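# Mount a sandpaper strip onto a hand sander

## Task

Put the sandpaper strip on the hand sander with each of its two ends held beneath that end's clamp, and the paper sitting straight and tight against the sander's base on every side.

## Robot and tools

Robot: two arms, left_arm and right_arm. Each ends in a five-jointed hand with index, middle, ring and thumb: the right arm has a right hand, the left arm its mirror image. Base positions in the scene frame: left_arm (-0.034, +0.448, +0.028) m, right_arm (-0.006, -0.412, +0.028) m, each turned only slightly about z.

Frames. Scene frame: origin at table-top height midway between the nominal bases, +z up, +x out across the table, left_arm on the +y side (camera image sides may differ). Reported positions (m), orientations (quat wxyz) and velocities use the scene frame. Commanded offsets use the current Hand target's own axes. Hand point axes (right hand): +z runs along straightened fingers toward the tips, +x runs across the palm away from the thumb, +y points out of the palm face (the palm surface is at y = -0.062 m). On the left hand +x points toward the thumb instead. A rigid mast near the wrist on the palm side can collide with things.

Row format (shared by execute_actions and move): 48 numbers, each in [-1, 1]. Order: left dx, dy, dz, rx, ry, rz; then 16 left hand motor numbers; left current_limit, speed; then the same 24 for the right arm. Always send all 48 even when one arm is idle. The six pose numbers are an offset, not a pose: they count from that arm's Hand target as it was when the action or move began, in that target's axes. 1.0 equals 0.6 m for dx, dy, dz and 180 degrees for rx, ry, rz, which together form a single rotation vector. All zeros re-requests the current Hand target; repeating a nonzero offset in a later call moves the arm further. Commanded rotation is clipped each step to within 32 degrees of the measured orientation.

Hand numbers, in order: index_abd, index_mcp, index_pip, index_dip, middle_abd, middle_mcp, middle_pip, middle_dip, ring_abd, ring_mcp, ring_pip, ring_dip, thumb_cmc, thumb_axl, thumb_mcp, thumb_ipl. Each is an absolute goal angle scaled between the hinge's two stops; +1 mostly bends toward the palm. Alternatively put grasp numbers a, b, c, d (each -1 to +1) in the first four places and exactly 0 in the other twelve: a curls index and middle tips, b bends all fingers at the knuckle, c brings the thumb in front of the palm, d curls the ring finger. Grasp (0,0,0,0) is the open hand. A zero is a goal, never 'keep'; to leave a hand unchanged, resend its hand_goal, hand_current_limit and hand_speed. current_limit maps -1..+1 to 0..550 mA (floor 11 mA); speed sets hinge speed to (speed+1)/2 of 8.5 rad/s. Start values are +0.4 and -0.6; the last values sent persist.

Tools.
- execute_actions(actions, cameras): actions is a list of actions; each action is a list of up to 15 rows, one per 1/30 s step, and a short action repeats its last row. Every row counts from the action's starting Hand target. Empty actions returns images of all cameras.
- move(target, speed, blend, stop_force, zero, blocking, cameras): straight-line path to one row, or through a list of up to 15 rows all counted from the same starting Hand targets. speed in m/s, 0.002 to 3.6 (default 0.25), turns capped at twice that in rad/s; one value or one per target. blend in m rounds corners of a list (0 = stop at each). stop_force in N, 3 to 120, ends an arm's path when its wrist sensor feels that much push; avoid it when the hand turns, and leave it out when backing off a contact. zero (default true) rezeros before the move. blocking=false returns after about 0.5 s while the move continues (not allowed with stop_force). Paths avoid nothing; total duration capped at 10 s.
- wait(seconds 0 to 10), stop() to brake a running move, zoom_image(camera, region [x0,y0,x1,y1] px, at most 504x504), zero_wrist_force(arm), finished_scene(scene=1).
Cameras: cam_high, cam_low, cam_end_a, cam_end_b, cam_far, cam_left_wrist, cam_right_wrist, all 672x504.

Results: per arm end_effector_position, end_effector_quat_wxyz, velocities, Hand target (the last command after clipping, origin for the next offsets), Joint positions, torques, Wrist force and Wrist torque in the end effector's axes plus a peak line, and per-motor hand_goal, hand_measured, hand_current_ma, hand_state (moving, goal, blocked, overload). A move adds a 'move:' line: done, off_target, moving, held or fault, plus limits such as paced or held. done means within 3 mm and 2 degrees; it says nothing about contact. The hand often rests short of its target; send the gap as an offset.

Hazards: contact torque at a joint's limit (135 N m for the three large joints, 25.2 for wrists) or about 150 N of outside force stops that arm for 10 s. Arms are stiff, so targets even slightly inside a firm surface can fault; approach slowly. Never let the two arms or hands press or collide; don't strike fixed or heavy objects. Nothing may leave the table. Motor current of 495 mA or more sustained 5 s shuts that motor down; motors at 85 °C brake the arm. Route around, not near, an arm's own base. Don't release parts while they are moving.

Each tool is called after "Call:" as a command line: name --argument value for each argument, lists and objects as JSON in quotes; but a table of rows of numbers goes row by row, as --pt "numbers of a row", without its own name.

## Session

Call:
execute_actions --actions '[]' --cameras '["all"]'

Scene clock: 0.00 s.
left_arm: end_effector_position=(+0.5000, +0.2082, +0.3568) hand_goal=(+0.000, -0.754, -0.576, -0.696, +0.000, -0.754, -0.576, -0.696, +0.000, -0.754, -0.576, -0.696, -0.714, -0.678, -0.226, -0.168) hand_measured=(+0.000, -0.754, -0.576, -0.696, +0.000, -0.754, -0.576, -0.696, +0.000, -0.754, -0.576, -0.696, -0.714, -0.678, -0.226, -0.168) hand_current_ma=(+0, +0, +0, +0, +0, +0, +0, +0, +0, +0, +0, +0, +0, +0, +0, +0) hand_state=(goal, goal, goal, goal, goal, goal, goal, goal, goal, goal, goal, goal, goal, goal, goal, goal) hand_current_limit=0.40 hand_speed=-0.60 end_effector_quat_wxyz=(+0.524, +0.652, -0.161, +0.524) | right_arm: end_effector_position=(+0.7201, -0.6169, +0.2108) hand_goal=(+0.000, -0.754, -0.576, -0.696, +0.000, -0.754, -0.576, -0.696, +0.000, -0.754, -0.576, -0.696, -0.714, -0.678, -0.226, -0.168) hand_measured=(+0.000, -0.754, -0.576, -0.696, +0.000, -0.754, -0.576, -0.696, +0.000, -0.754, -0.576, -0.696, -0.714, -0.678, -0.226, -0.168) hand_current_ma=(+0, +0, +0, +0, +0, +0, +0, +0, +0, +0, +0, +0, +0, +0, +0, +0) hand_state=(goal, goal, goal, goal, goal, goal, goal, goal, goal, goal, goal, goal, goal, goal, goal, goal) hand_current_limit=0.40 hand_speed=-0.60 end_effector_quat_wxyz=(-0.055, +0.685, +0.557, +0.467)
Joint positions: left_arm=[3.425 -2.288 -1.873 1.347 0.31 0.714] | right_arm=[-0.767 -1.107 1.828 -2.344 -0.593 -0.502]
Joint velocities: within noise
Joint torques (N m): no reading
Motor temperatures (°C): left_arm=[30 29 28 35 35 39] | right_arm=[27 31 31 37 34 37]
Wrist force (N): no reading
Wrist torque (N m): no reading
Wrist force, peak (N): no reading
Hand target: left_arm +0.5000, +0.2082, +0.3568; +0.524, +0.652, -0.161, +0.524 | right_arm +0.7201, -0.6169, +0.2108; -0.055, +0.685, +0.557, +0.467

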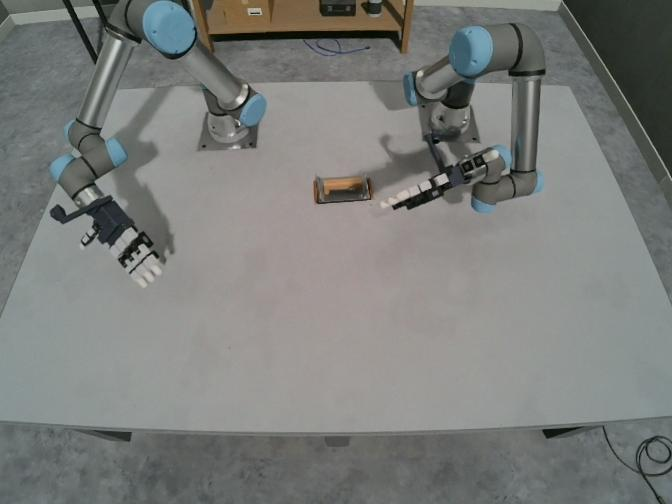

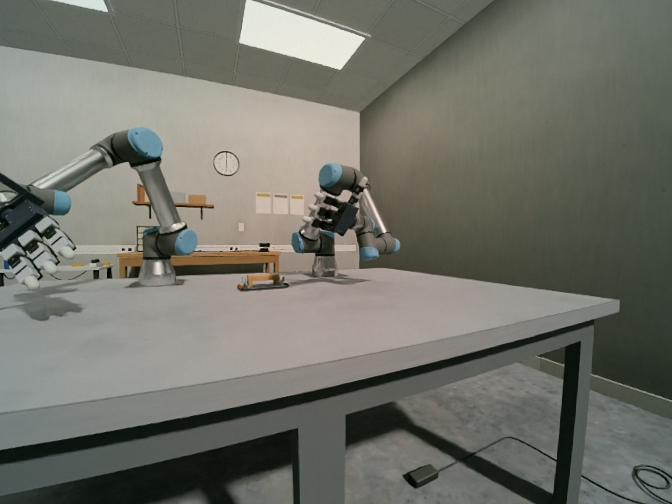

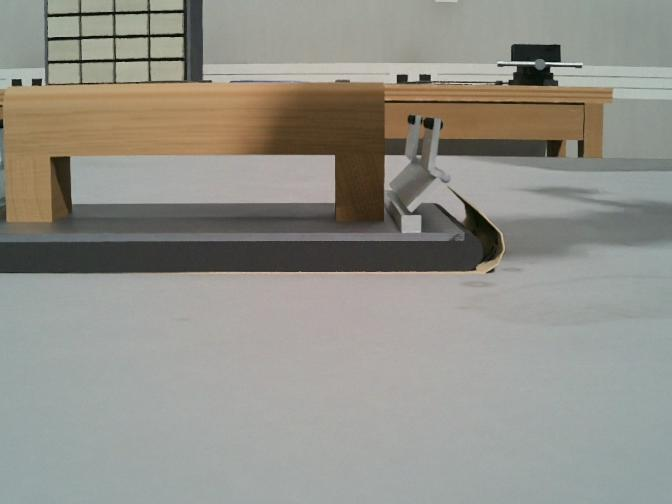

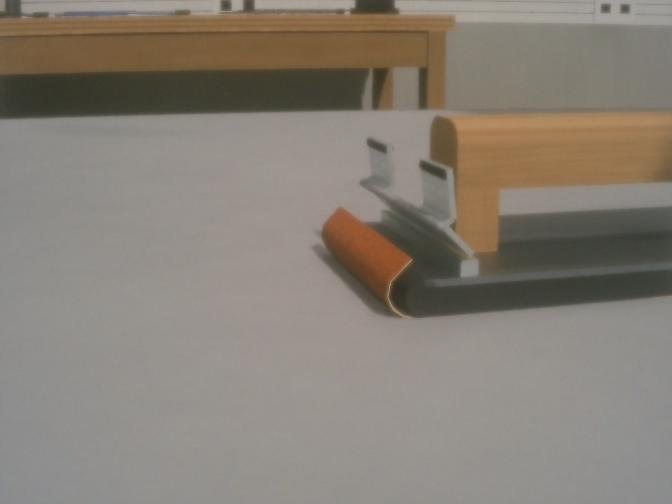

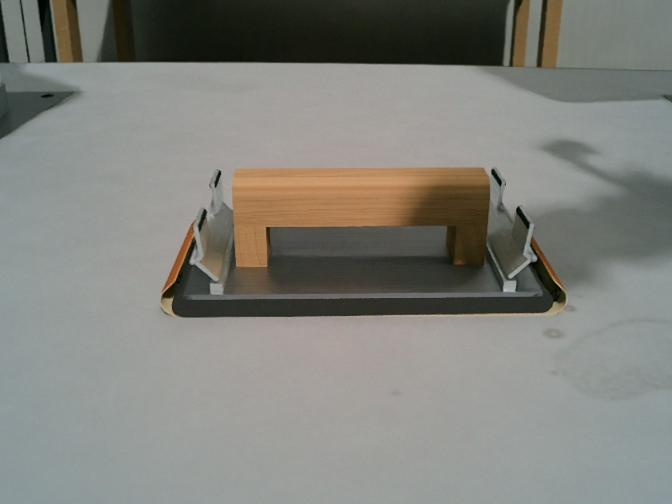

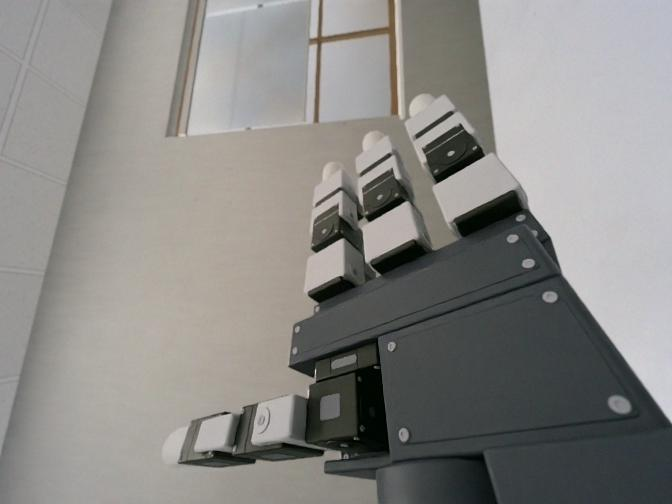

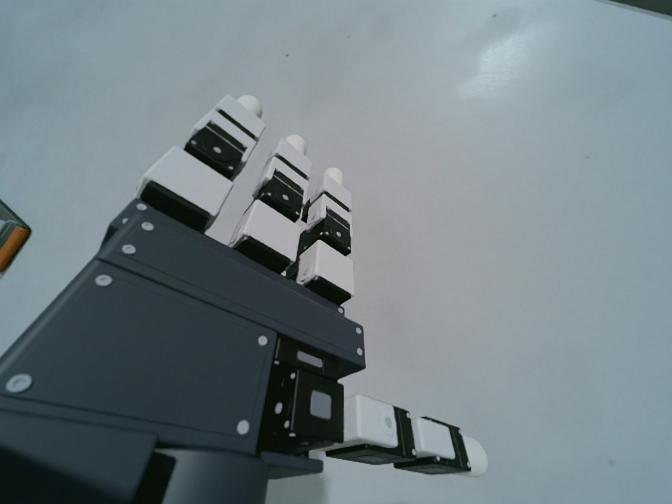

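Call:
zoom_image --camera "cam_end_a" --region '[340, 90, 540, 290]'

Call:
zoom_image --camera "cam_end_b" --region '[300, 110, 520, 330]'

Call:
zoom_image --camera "cam_far" --region '[150, 150, 350, 330]'

Call:
zoom_image --camera "cam_far" --region '[400, 150, 600, 330]'

Call:
zoom_image --camera "cam_high" --region '[290, 150, 410, 230]'

Call:
zoom_image --camera "cam_low" --region '[220, 250, 320, 310]'

Scaled by 2.520 from the camera's 672x504 image, which has a finer 960x720 frame.

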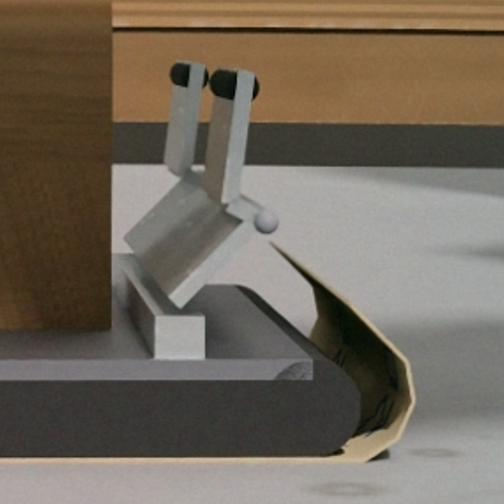

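Scaled by 2.291 from the camera's 672x504 image, which has a finer 960x720 frame.

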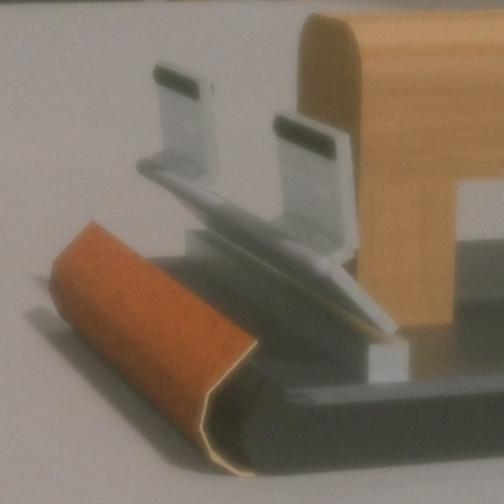

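Scaled by 2.520 from the camera's 672x504 image, which has a finer 960x720 frame.

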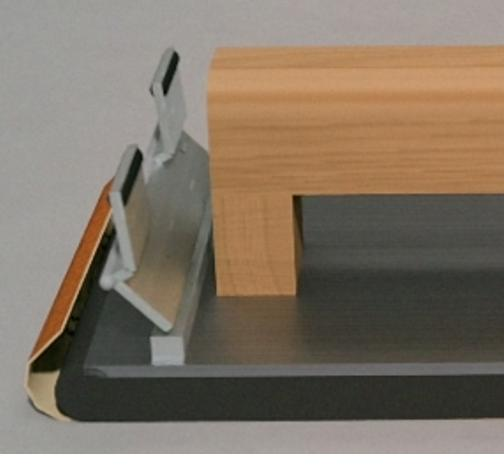

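Scaled by 2.520 from the camera's 672x504 image, which has a finer 960x720 frame.

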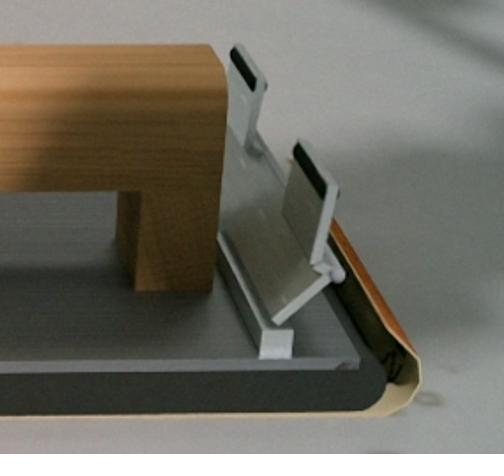

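Scaled by 4.200 from the camera's 672x504 image, which has a finer 960x720 frame.

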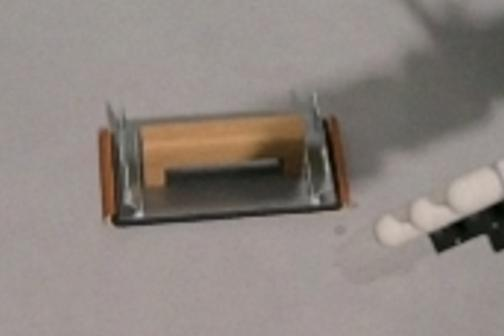

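Scaled by 5.040 from the camera's 672x504 image, which has a finer 960x720 frame.

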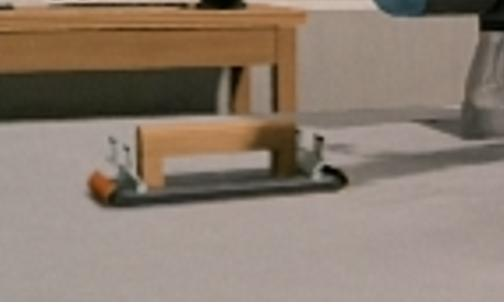

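Call:
move --pt "-0.2547 0.1482 -0.381 -0.0902 -0.3156 0.2179 0.0 -0.754 -0.576 -0.696 0.0 0.411 0.737 0.174 0.0 0.411 0.737 0.174 0.571 -0.678 0.281 0.319 0.4 -0.6 0 0 0 0 0 0 0 0 0 0 0 0 0 0 0 0 0 0 0 0 0 0 0.4 -0.6" --speed 0.35 --cameras '["cam_high", "cam_far", "cam_low"]'

Scene clock: 252.87 s.
left_arm: end_effector_position=(+0.2540, +0.3157, +0.2501) hand_goal=(+0.000, -0.754, -0.576, -0.696, +0.000, +0.410, +0.736, +0.174, +0.000, +0.410, +0.736, +0.174, +0.570, -0.678, +0.280, +0.318) hand_measured=(+0.002, -0.756, -0.576, -0.696, +0.000, +0.402, +0.712, +0.166, +0.000, +0.402, +0.710, +0.168, +0.574, -0.676, +0.280, +0.316) hand_current_ma=(+0, +0, +0, +0, +0, -3, -18, -2, +0, -3, -19, -2, +1, +0, +0, +0) hand_state=(goal, goal, goal, goal, goal, goal, blocked, goal, goal, goal, blocked, goal, goal, goal, goal, goal) hand_current_limit=0.40 hand_speed=-0.60 end_effector_quat_wxyz=(+0.271, +0.653, -0.653, +0.270) | right_arm: end_effector_position=(+0.7201, -0.6169, +0.2108) hand_goal=(+0.000, -0.750, -0.580, -0.700, +0.000, -0.750, -0.580, -0.700, +0.000, -0.750, -0.580, -0.700, -0.710, -0.680, -0.230, -0.170) hand_measured=(+0.000, -0.756, -0.578, -0.698, +0.000, -0.756, -0.578, -0.698, +0.000, -0.756, -0.578, -0.698, -0.716, -0.678, -0.226, -0.168) hand_current_ma=(+0, -1, +0, +0, +0, -1, +0, +0, +0, -1, +0, +0, -1, +0, +1, +0) hand_state=(goal, goal, goal, goal, goal, goal, goal, goal, goal, goal, goal, goal, goal, goal, goal, goal) hand_current_limit=0.40 hand_speed=-0.60 end_effector_quat_wxyz=(-0.055, +0.685, +0.557, +0.467)
Joint positions: left_arm=[3.662 -1.887 -1.914 1.793 -0.895 0.641] | right_arm=[-0.767 -1.107 1.828 -2.344 -0.593 -0.502]
Joint torques (N m): left_arm=[10.95 41.05 0.41 -1.53 0.05 1.61] | right_arm=[-0.79 -36.19 -16.83 -3.23 1.42 -0.16]
Wrist force (N): left_arm=[0.6 -0.4 -2.2] | right_arm=[-0.3 -0.3 0.1]
Wrist torque (N m): left_arm=[0.12 0.16 0.03] | right_arm=[-0.04 0.03 -0.03]
Wrist force, peak (N): left_arm=[0.5 -0.6 -2.5] | right_arm=[-0.6 -0.3 0.0]
Hand target: left_arm +0.2539, +0.3157, +0.2501; +0.271, +0.653, -0.653, +0.270 | right_arm +0.7201, -0.6169, +0.2108; -0.055, +0.685, +0.557, +0.467
Off the commanded pose: left_arm 0.000 m, 0 deg | right_arm 0.000 m, 0 deg.
move: done
Images, in order (width x height): cam_high 672x504, cam_low 672x504, cam_far 672x504.

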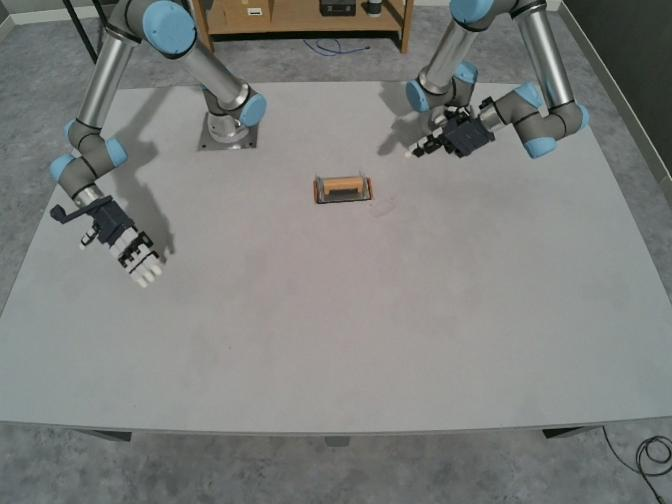

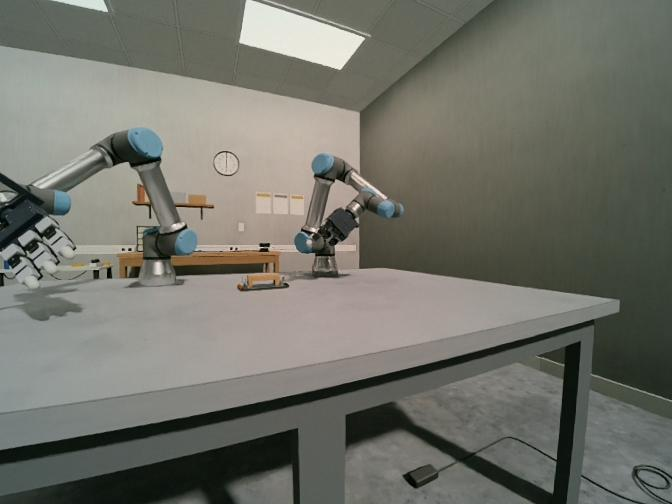

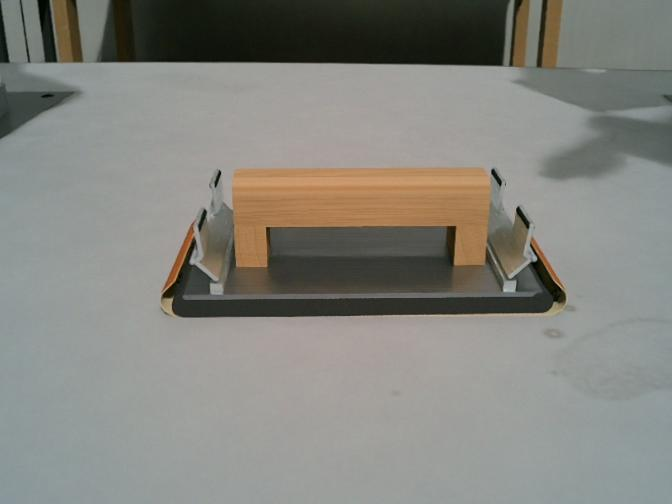

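Call:
move --pt "-0.1025 0 0.1497 0 0 0 0.0 -0.754 -0.576 -0.696 0.0 0.411 0.737 0.174 0.0 0.411 0.737 0.174 0.571 -0.678 0.281 0.319 0.4 -0.6 0.8263 -0.704 0.4237 0.198 -0.0838 -0.0078 0.0 -0.754 -0.576 -0.696 0.0 0.411 0.737 0.174 0.0 0.411 0.737 0.174 0.571 -0.678 0.281 0.319 0.4 -0.6" --speed 0.4 --cameras '["all"]'

Scene clock: 274.50 s.
left_arm: end_effector_position=(+0.2539, +0.2957, +0.1431) hand_goal=(+0.000, -0.754, -0.576, -0.696, +0.000, +0.410, +0.736, +0.174, +0.000, +0.410, +0.736, +0.174, +0.570, -0.678, +0.280, +0.318) hand_measured=(+0.002, -0.756, -0.576, -0.696, +0.000, +0.402, +0.712, +0.166, +0.000, +0.402, +0.710, +0.168, +0.574, -0.676, +0.280, +0.316) hand_current_ma=(+0, +0, +0, +0, +0, -3, -18, -2, +0, -3, -19, -2, +1, +0, +0, +0) hand_state=(goal, goal, goal, goal, goal, goal, blocked, goal, goal, goal, blocked, goal, goal, goal, goal, goal) hand_current_limit=0.40 hand_speed=-0.60 end_effector_quat_wxyz=(+0.271, +0.653, -0.653, +0.270) | right_arm: end_effector_position=(+0.4960, +0.0450, +0.2284) hand_goal=(+0.000, -0.754, -0.576, -0.696, +0.000, +0.410, +0.736, +0.174, +0.000, +0.410, +0.736, +0.174, +0.570, -0.678, +0.280, +0.318) hand_measured=(+0.000, -0.756, -0.578, -0.698, +0.000, +0.394, +0.718, +0.170, +0.000, +0.394, +0.720, +0.170, +0.562, -0.678, +0.280, +0.316) hand_current_ma=(+0, +0, +0, +0, +0, -7, -8, -1, +0, -8, -8, -1, -2, +0, +0, +0) hand_state=(goal, goal, goal, goal, goal, goal, goal, goal, goal, goal, goal, goal, goal, goal, goal, goal) hand_current_limit=0.40 hand_speed=-0.60 end_effector_quat_wxyz=(-0.183, +0.683, +0.683, +0.183)
Joint positions: left_arm=[3.611 -2.073 -1.991 2.094 -0.874 0.581] | right_arm=[0.441 -1.341 1.85 -2.335 -1.109 0.532]
Joint torques (N m): left_arm=[-9.19 20.15 -3.42 -1.23 2.76 -1.82] | right_arm=[11.93 -19.38 -27.8 -2.13 -1.15 1.56]
Wrist force (N): left_arm=[0.2 -0.4 -2.2] | right_arm=[-0.5 0.2 0.7]
Wrist torque (N m): left_arm=[0.14 0.20 0.12] | right_arm=[0.05 0.05 -0.02]
Wrist force, peak (N): left_arm=[0.4 -0.4 -2.8] | right_arm=[-1.5 0.8 -0.6]
Hand target: left_arm +0.2539, +0.2957, +0.1431; +0.271, +0.653, -0.653, +0.270 | right_arm +0.4960, +0.0451, +0.2284; -0.183, +0.683, +0.683, +0.183
Off the commanded pose: left_arm 0.000 m, 0 deg | right_arm 0.000 m, 0 deg.
move: done

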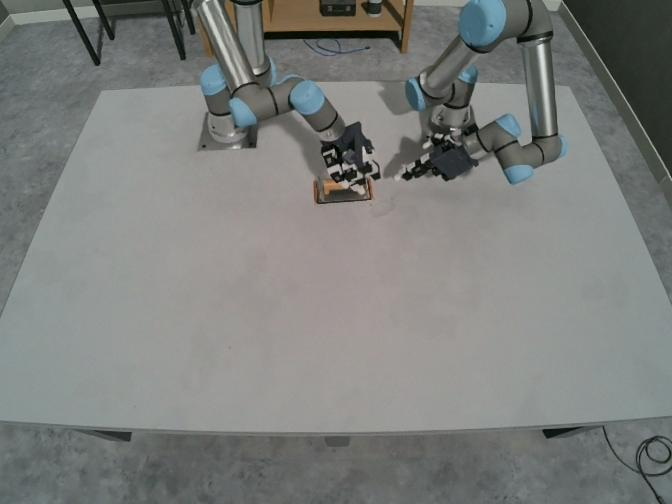

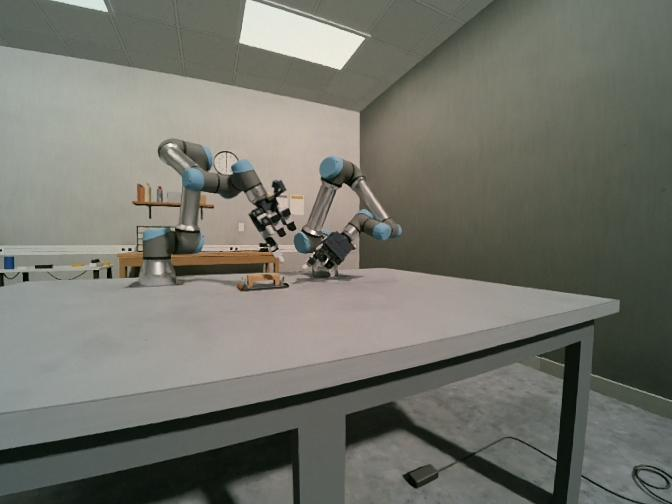

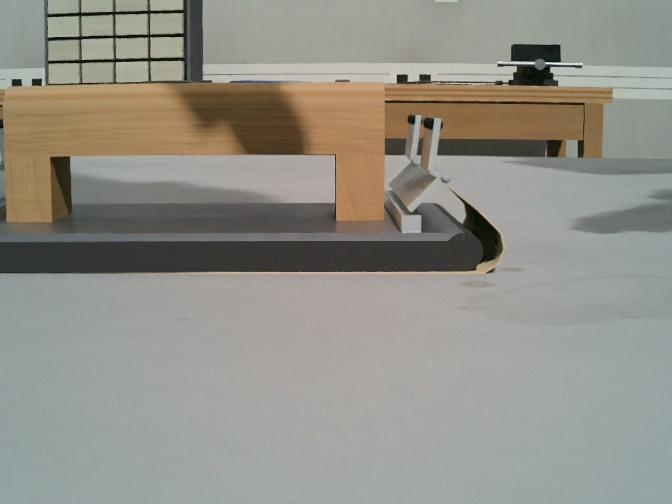

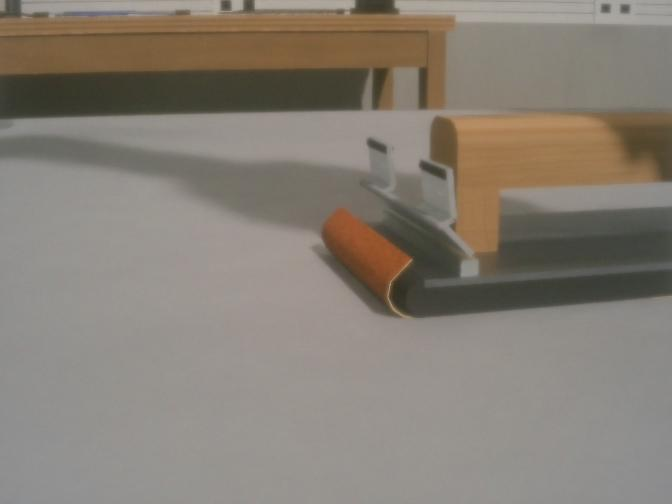

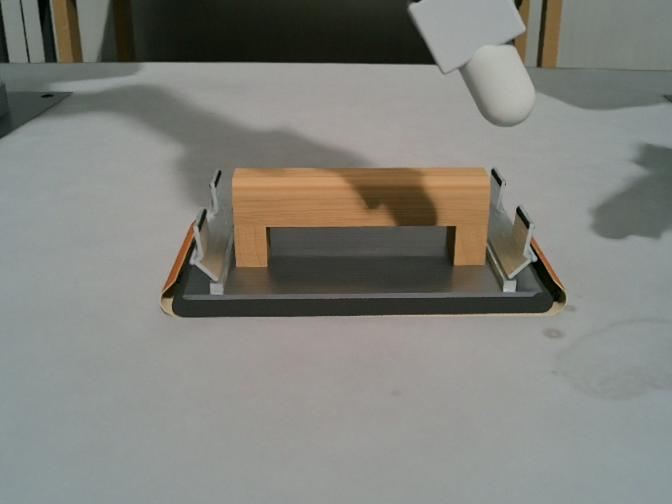

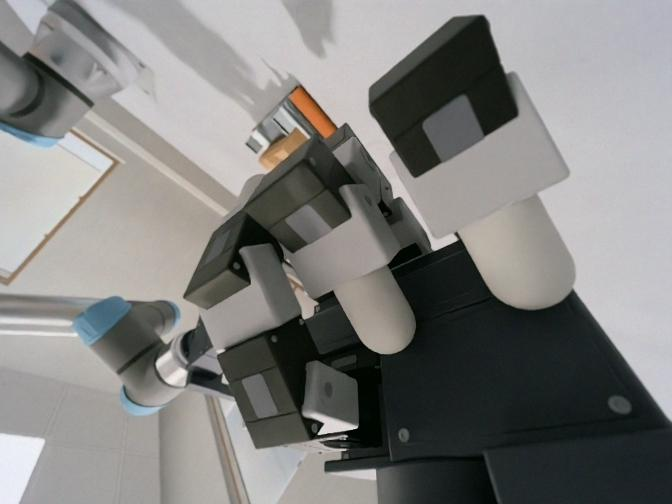

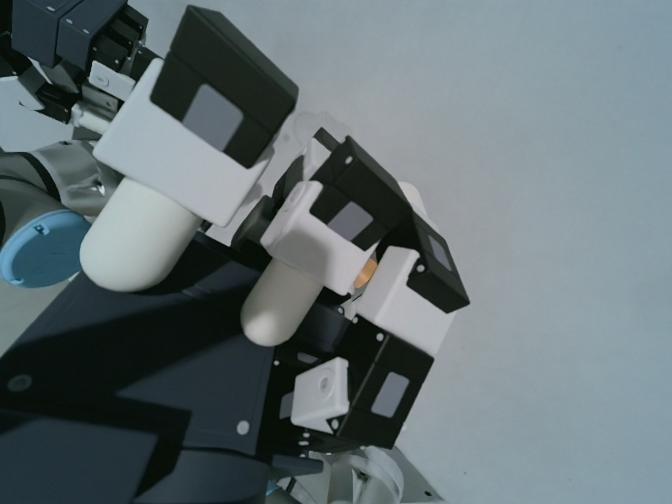

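Call:
move --pt "-0.0236 0 0.0943 0 0 0 0.0 -0.754 -0.576 -0.696 0.0 0.411 0.737 0.174 0.0 0.411 0.737 0.174 0.571 -0.678 0.281 0.319 0.4 -0.6 -0.0211 -0.0167 0.1033 0 0 0 0.0 -0.754 -0.576 -0.696 0.0 0.411 0.737 0.174 0.0 0.411 0.737 0.174 0.571 -0.678 0.281 0.319 0.4 -0.6" --speed 0.3 --cameras '["cam_high", "cam_end_a", "cam_far"]'

Scene clock: 289.63 s.
left_arm: end_effector_position=(+0.2538, +0.2657, +0.0931) hand_goal=(+0.000, -0.754, -0.576, -0.696, +0.000, +0.410, +0.736, +0.174, +0.000, +0.410, +0.736, +0.174, +0.570, -0.678, +0.280, +0.318) hand_measured=(+0.002, -0.756, -0.576, -0.696, +0.000, +0.402, +0.712, +0.166, +0.000, +0.402, +0.710, +0.168, +0.574, -0.676, +0.280, +0.316) hand_current_ma=(+0, +0, +0, +0, +0, -3, -18, -2, +0, -3, -19, -2, +1, +0, +0, +0) hand_state=(goal, goal, goal, goal, goal, goal, blocked, goal, goal, goal, blocked, goal, goal, goal, goal, goal) hand_current_limit=0.40 hand_speed=-0.60 end_effector_quat_wxyz=(+0.271, +0.653, -0.653, +0.270) | right_arm: end_effector_position=(+0.4860, +0.0651, +0.1685) hand_goal=(+0.000, -0.754, -0.576, -0.696, +0.000, +0.410, +0.736, +0.174, +0.000, +0.410, +0.736, +0.174, +0.570, -0.678, +0.280, +0.318) hand_measured=(+0.000, -0.756, -0.578, -0.698, +0.000, +0.394, +0.718, +0.170, +0.000, +0.394, +0.720, +0.170, +0.562, -0.678, +0.280, +0.316) hand_current_ma=(+0, +0, +0, +0, +0, -7, -8, -1, +0, -8, -8, -1, -2, +0, +0, +0) hand_state=(goal, goal, goal, goal, goal, goal, goal, goal, goal, goal, goal, goal, goal, goal, goal, goal) hand_current_limit=0.40 hand_speed=-0.60 end_effector_quat_wxyz=(-0.183, +0.683, +0.683, +0.183)
Joint positions: left_arm=[3.532 -2.169 -1.998 2.261 -0.846 0.483] | right_arm=[0.482 -1.243 1.906 -2.509 -1.12 0.577]
Joint torques (N m): left_arm=[-9.38 20.78 19.33 -1.38 2.92 -1.62] | right_arm=[10.18 -20.68 -11.18 -4.98 -0.84 1.44]
Wrist force (N): left_arm=[0.0 -0.5 -2.1] | right_arm=[-0.2 0.5 0.7]
Wrist torque (N m): left_arm=[0.12 0.24 0.09] | right_arm=[0.13 0.02 0.02]
Wrist force, peak (N): left_arm=[0.4 -0.9 -3.1] | right_arm=[-0.5 0.3 1.8]
Hand target: left_arm +0.2538, +0.2656, +0.0930; +0.271, +0.653, -0.653, +0.270 | right_arm +0.4860, +0.0652, +0.1684; -0.183, +0.683, +0.683, +0.183
Off the commanded pose: left_arm 0.000 m, 0 deg | right_arm 0.000 m, 0 deg.
move: done
Images, in order (width x height): cam_high 672x504, cam_end_a 672x504, cam_far 672x504.

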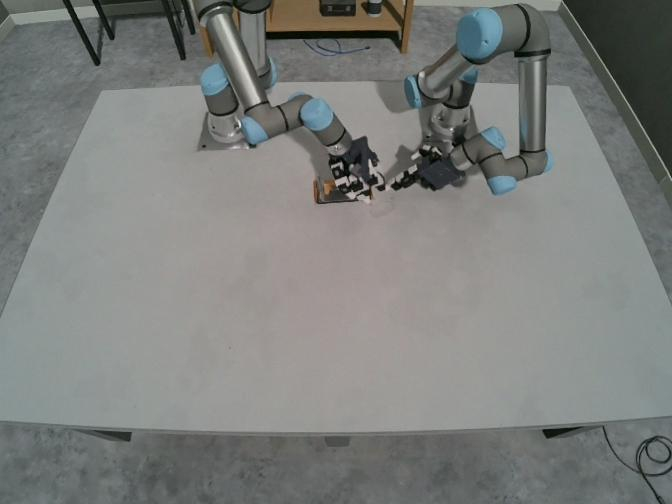

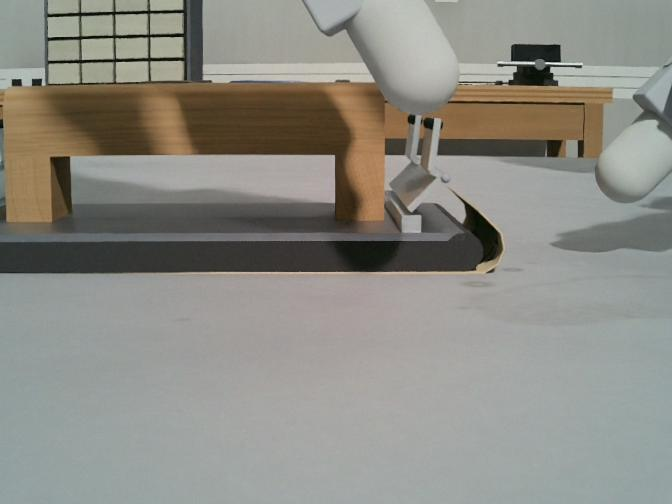

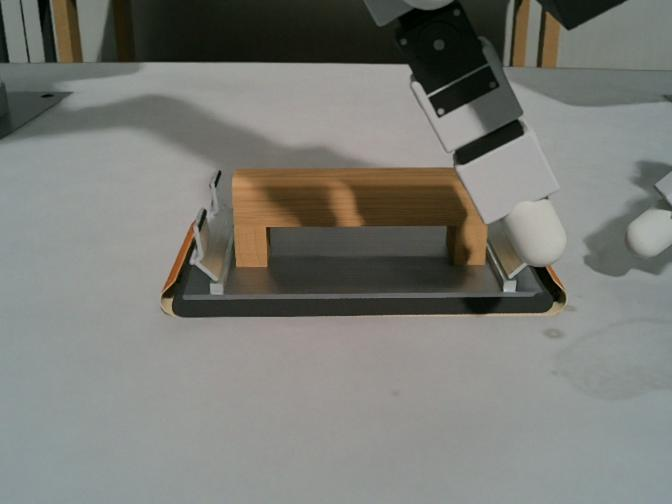

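Call:
zoom_image --camera "cam_end_a" --region '[472, 40, 672, 240]'

Call:
zoom_image --camera "cam_end_a" --region '[300, 0, 500, 150]'

Call:
zoom_image --camera "cam_far" --region '[472, 150, 672, 330]'

Call:
zoom_image --camera "cam_high" --region '[300, 130, 440, 230]'

Scaled by 2.520 from the camera's 672x504 image, which has a finer 960x720 frame.

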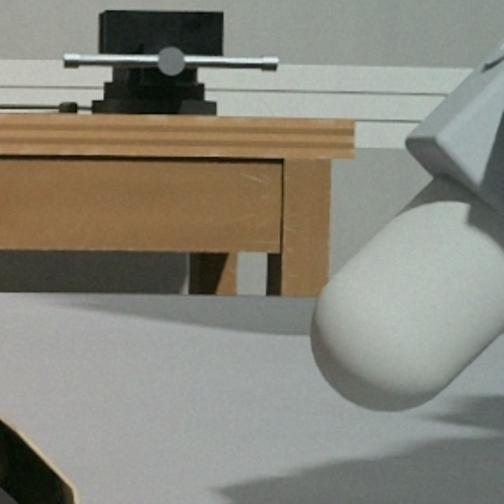

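Scaled by 2.520 from the camera's 672x504 image, which has a finer 960x720 frame.

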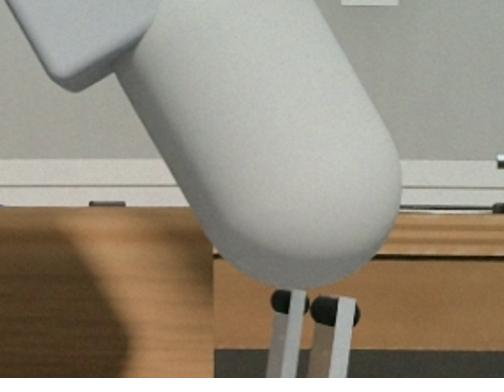

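Scaled by 2.520 from the camera's 672x504 image, which has a finer 960x720 frame.

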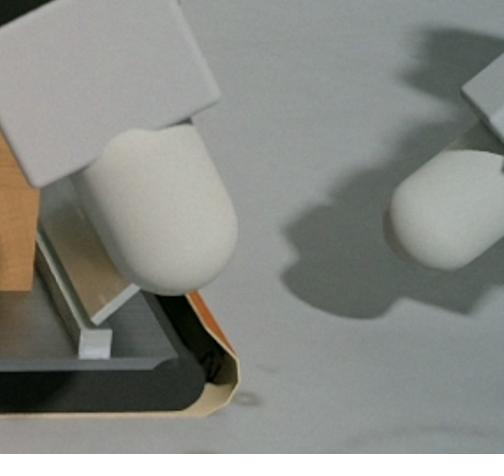

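Scaled by 3.600 from the camera's 672x504 image, which has a finer 960x720 frame.

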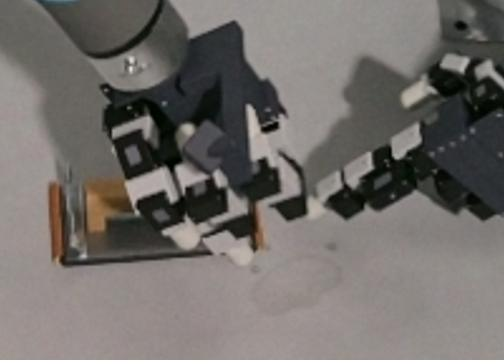

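Call:
move --pt "0.0141 0.0167 0.0377 0 0 0 0.0 -0.754 -0.576 -0.696 0.0 0.411 0.737 0.174 0.0 0.411 0.737 0.174 0.571 -0.678 0.281 0.319 0.4 -0.6 -0.002 -0.1 -0.03 0 0 0 0.0 -0.754 -0.576 -0.696 0.0 0.411 0.737 0.174 0.0 0.411 0.737 0.174 0.571 -0.678 0.281 0.319 0.4 -0.6" --speed 0.2 --cameras '["cam_high", "cam_end_a", "cam_far"]'

Call:
zoom_image --camera "cam_end_a" --region '[380, 60, 600, 290]'

Call:
zoom_image --camera "cam_far" --region '[460, 120, 660, 330]'

Call:
zoom_image --camera "cam_high" --region '[300, 130, 440, 230]'

Scene clock: 377.40 s.
left_arm: end_effector_position=(+0.2438, +0.2437, +0.0831) hand_goal=(+0.000, -0.754, -0.576, -0.696, +0.000, +0.410, +0.736, +0.174, +0.000, +0.410, +0.736, +0.174, +0.570, -0.678, +0.280, +0.318) hand_measured=(+0.002, -0.756, -0.576, -0.696, +0.000, +0.402, +0.712, +0.166, +0.000, +0.402, +0.710, +0.168, +0.574, -0.676, +0.280, +0.316) hand_current_ma=(+0, +0, +0, +0, +0, -3, -18, -2, +0, -3, -19, -2, +1, +0, +0, +0) hand_state=(goal, goal, goal, goal, goal, goal, blocked, goal, goal, goal, blocked, goal, goal, goal, goal, goal) hand_current_limit=0.40 hand_speed=-0.60 end_effector_quat_wxyz=(+0.271, +0.653, -0.653, +0.270) | right_arm: end_effector_position=(+0.4261, +0.0552, +0.1834) hand_goal=(+0.000, -0.754, -0.576, -0.696, +0.000, +0.410, +0.736, +0.174, +0.000, +0.410, +0.736, +0.174, +0.570, -0.678, +0.280, +0.318) hand_measured=(+0.000, -0.754, -0.578, -0.698, +0.000, +0.394, +0.718, +0.170, +0.000, +0.394, +0.720, +0.170, +0.562, -0.678, +0.280, +0.316) hand_current_ma=(+0, +0, +0, +0, +0, -7, -8, -1, +0, -8, -8, -1, -2, +0, +0, +0) hand_state=(goal, goal, goal, goal, goal, goal, goal, goal, goal, goal, goal, goal, goal, goal, goal, goal) hand_current_limit=0.40 hand_speed=-0.60 end_effector_quat_wxyz=(-0.183, +0.683, +0.683, +0.183)
Joint positions: left_arm=[3.481 -2.171 -2.023 2.332 -0.83 0.418] | right_arm=[0.525 -1.365 2.03 -2.53 -1.132 0.622]
Joint torques (N m): left_arm=[-7.47 20.27 -5.18 -1.15 2.88 -1.22] | right_arm=[9.74 -36.03 -10.88 -5.21 -1.04 1.49]
Wrist force (N): left_arm=[0.3 -0.3 -2.3] | right_arm=[-0.2 0.3 0.4]
Wrist torque (N m): left_arm=[0.16 0.21 0.11] | right_arm=[0.13 0.03 0.01]
Wrist force, peak (N): left_arm=[0.0 -0.6 -2.7] | right_arm=[-0.5 0.5 1.4]
Hand target: left_arm +0.2438, +0.2437, +0.0830; +0.271, +0.653, -0.653, +0.270 | right_arm +0.4260, +0.0551, +0.1834; -0.183, +0.683, +0.683, +0.183
Off the commanded pose: left_arm 0.000 m, 0 deg | right_arm 0.000 m, 0 deg.
move: done
Images, in order (width x height): cam_high 672x504, cam_end_a 672x504, cam_far 672x504.

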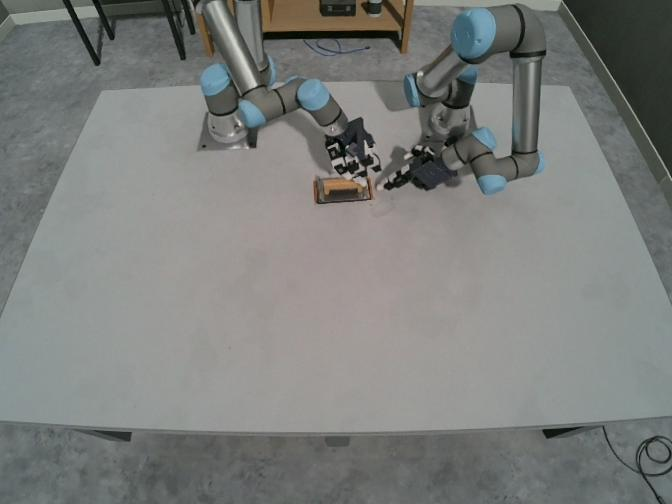

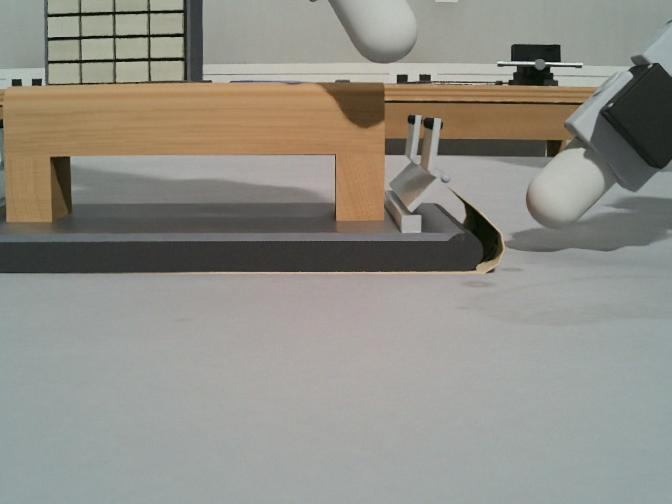

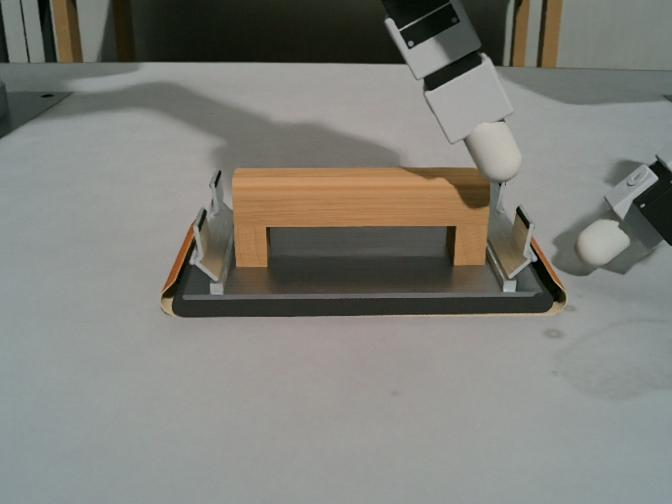

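Scaled by 2.191 from the camera's 672x504 image, which has a finer 960x720 frame.

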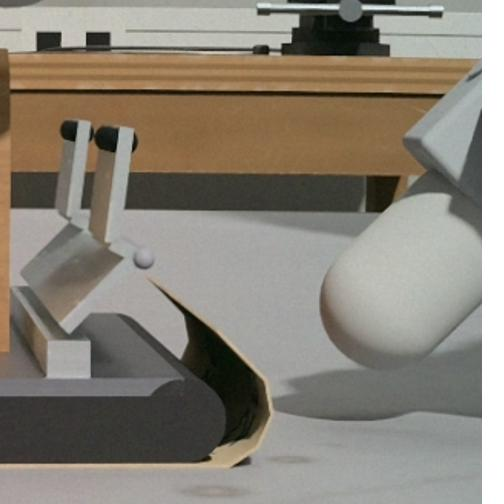

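Scaled by 2.400 from the camera's 672x504 image, which has a finer 960x720 frame.

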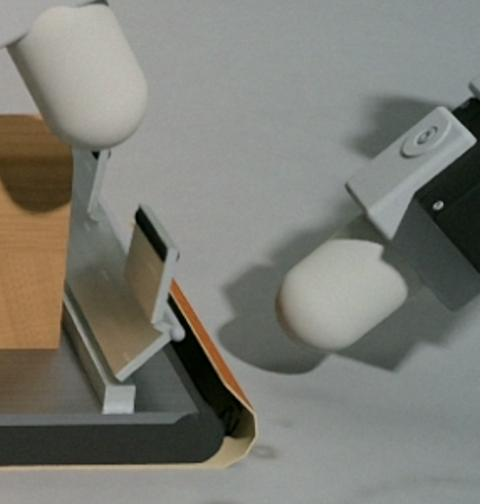

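Scaled by 3.600 from the camera's 672x504 image, which has a finer 960x720 frame.

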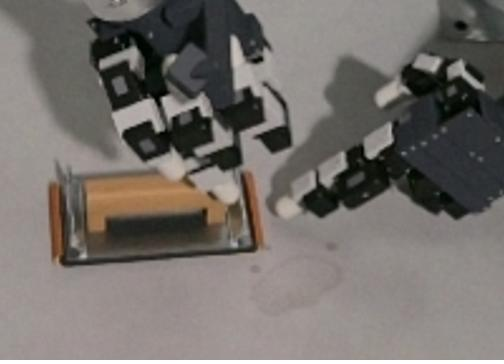

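Call:
move --pt "0.0106 0.009 0.0247 0 0 0 0.0 -0.754 -0.576 -0.696 0.0 0.411 0.737 0.174 0.0 0.411 0.737 0.174 0.571 -0.678 0.281 0.319 0.4 -0.6 -0.0349 -0.0133 0.0415 0 0 0 0.0 -0.754 -0.576 -0.696 0.0 0.411 0.737 0.174 0.0 0.411 0.737 0.174 0.571 -0.678 0.281 0.319 0.4 -0.6" --speed 0.06 --cameras '["cam_end_a", "cam_far", "cam_high"]'

Call:
zoom_image --camera "cam_end_a" --region '[340, 60, 600, 300]'

Call:
zoom_image --camera "cam_far" --region '[440, 120, 640, 330]'

Call:
zoom_image --camera "cam_high" --region '[300, 150, 400, 220]'

Scene clock: 480.17 s.
left_arm: end_effector_position=(+0.2384, +0.2287, +0.0771) hand_goal=(+0.000, -0.754, -0.576, -0.696, +0.000, +0.410, +0.736, +0.174, +0.000, +0.410, +0.736, +0.174, +0.570, -0.678, +0.280, +0.318) hand_measured=(+0.002, -0.756, -0.576, -0.696, +0.000, +0.402, +0.712, +0.166, +0.000, +0.402, +0.710, +0.168, +0.574, -0.676, +0.280, +0.316) hand_current_ma=(+0, +0, +0, +0, +0, -3, -18, -2, +0, -3, -19, -2, +1, +0, +0, +0) hand_state=(goal, goal, goal, goal, goal, goal, blocked, goal, goal, goal, blocked, goal, goal, goal, goal, goal) hand_current_limit=0.40 hand_speed=-0.60 end_effector_quat_wxyz=(+0.271, +0.653, -0.653, +0.270) | right_arm: end_effector_position=(+0.4180, +0.0495, +0.1515) hand_goal=(+0.000, -0.754, -0.576, -0.696, +0.000, +0.410, +0.736, +0.174, +0.000, +0.410, +0.736, +0.174, +0.570, -0.678, +0.280, +0.318) hand_measured=(+0.000, -0.738, -0.570, -0.696, +0.000, +0.394, +0.718, +0.170, +0.000, +0.394, +0.720, +0.170, +0.562, -0.678, +0.280, +0.316) hand_current_ma=(+0, +8, +1, +0, +0, -7, -8, -1, +0, -8, -8, -1, -2, +0, +0, +0) hand_state=(goal, goal, goal, goal, goal, goal, goal, goal, goal, goal, goal, goal, goal, goal, goal, goal) hand_current_limit=0.40 hand_speed=-0.60 end_effector_quat_wxyz=(-0.183, +0.683, +0.683, +0.183)
Joint positions: left_arm=[3.443 -2.173 -2.033 2.377 -0.82 0.368] | right_arm=[0.524 -1.33 2.091 -2.626 -1.131 0.621]
Joint torques (N m): left_arm=[-9.06 20.48 -5.82 -1.16 3.08 -1.75] | right_arm=[-9.45 -17.98 -10.32 -4.38 2.54 0.44]
Wrist force (N): left_arm=[0.2 -0.3 -2.4] | right_arm=[-0.1 1.4 0.1]
Wrist torque (N m): left_arm=[0.16 0.21 0.10] | right_arm=[0.04 0.10 0.10]
Wrist force, peak (N): left_arm=[0.3 -0.7 -2.5] | right_arm=[-0.1 1.4 0.4]
Hand target: left_arm +0.2384, +0.2287, +0.0771; +0.271, +0.653, -0.653, +0.270 | right_arm +0.4180, +0.0495, +0.1514; -0.183, +0.683, +0.683, +0.183
Off the commanded pose: left_arm 0.000 m, 0 deg | right_arm 0.000 m, 0 deg.
move: done
Images, in order (width x height): cam_high 672x504, cam_end_a 672x504, cam_far 672x504.

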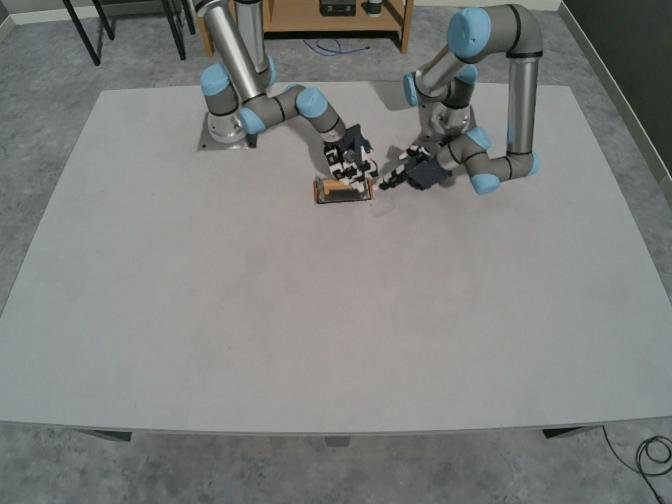

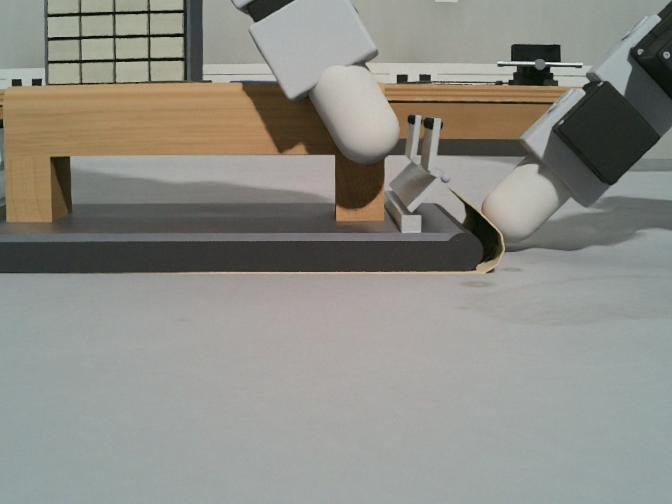

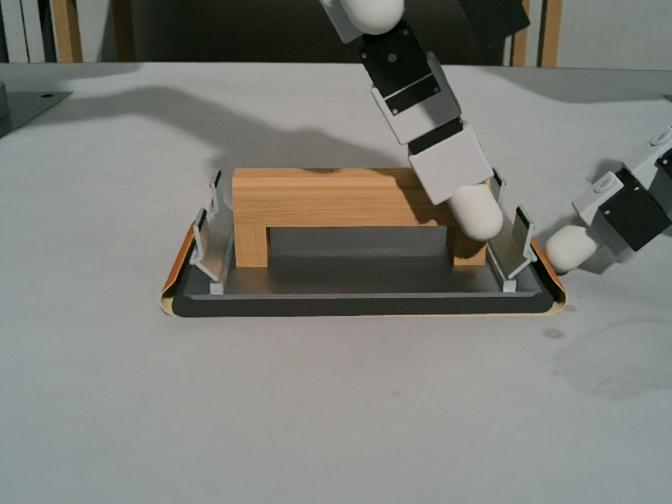

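Scaled by 1.938 from the camera's 672x504 image, which has a finer 960x720 frame.

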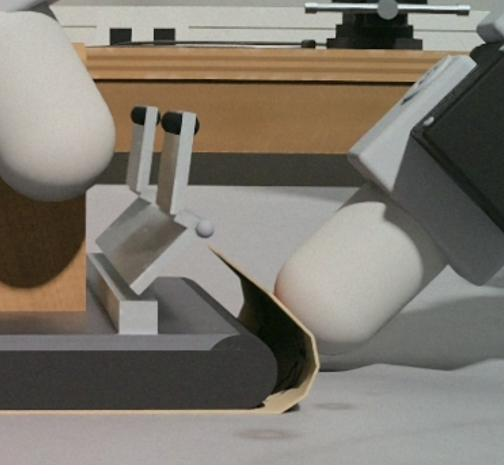

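Scaled by 2.400 from the camera's 672x504 image, which has a finer 960x720 frame.

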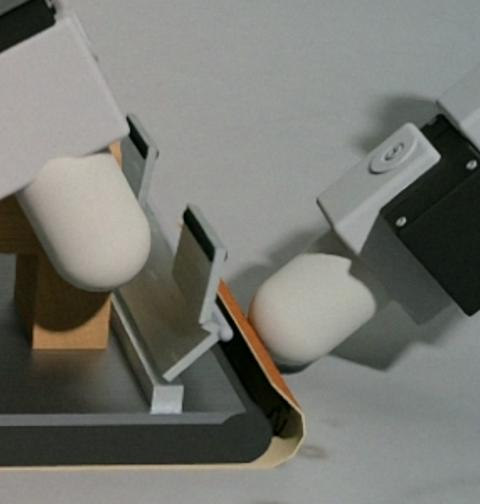

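Scaled by 5.040 from the camera's 672x504 image, which has a finer 960x720 frame.

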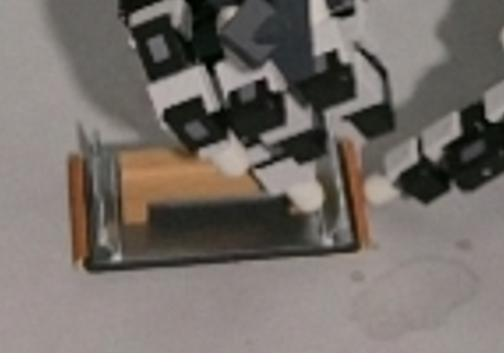

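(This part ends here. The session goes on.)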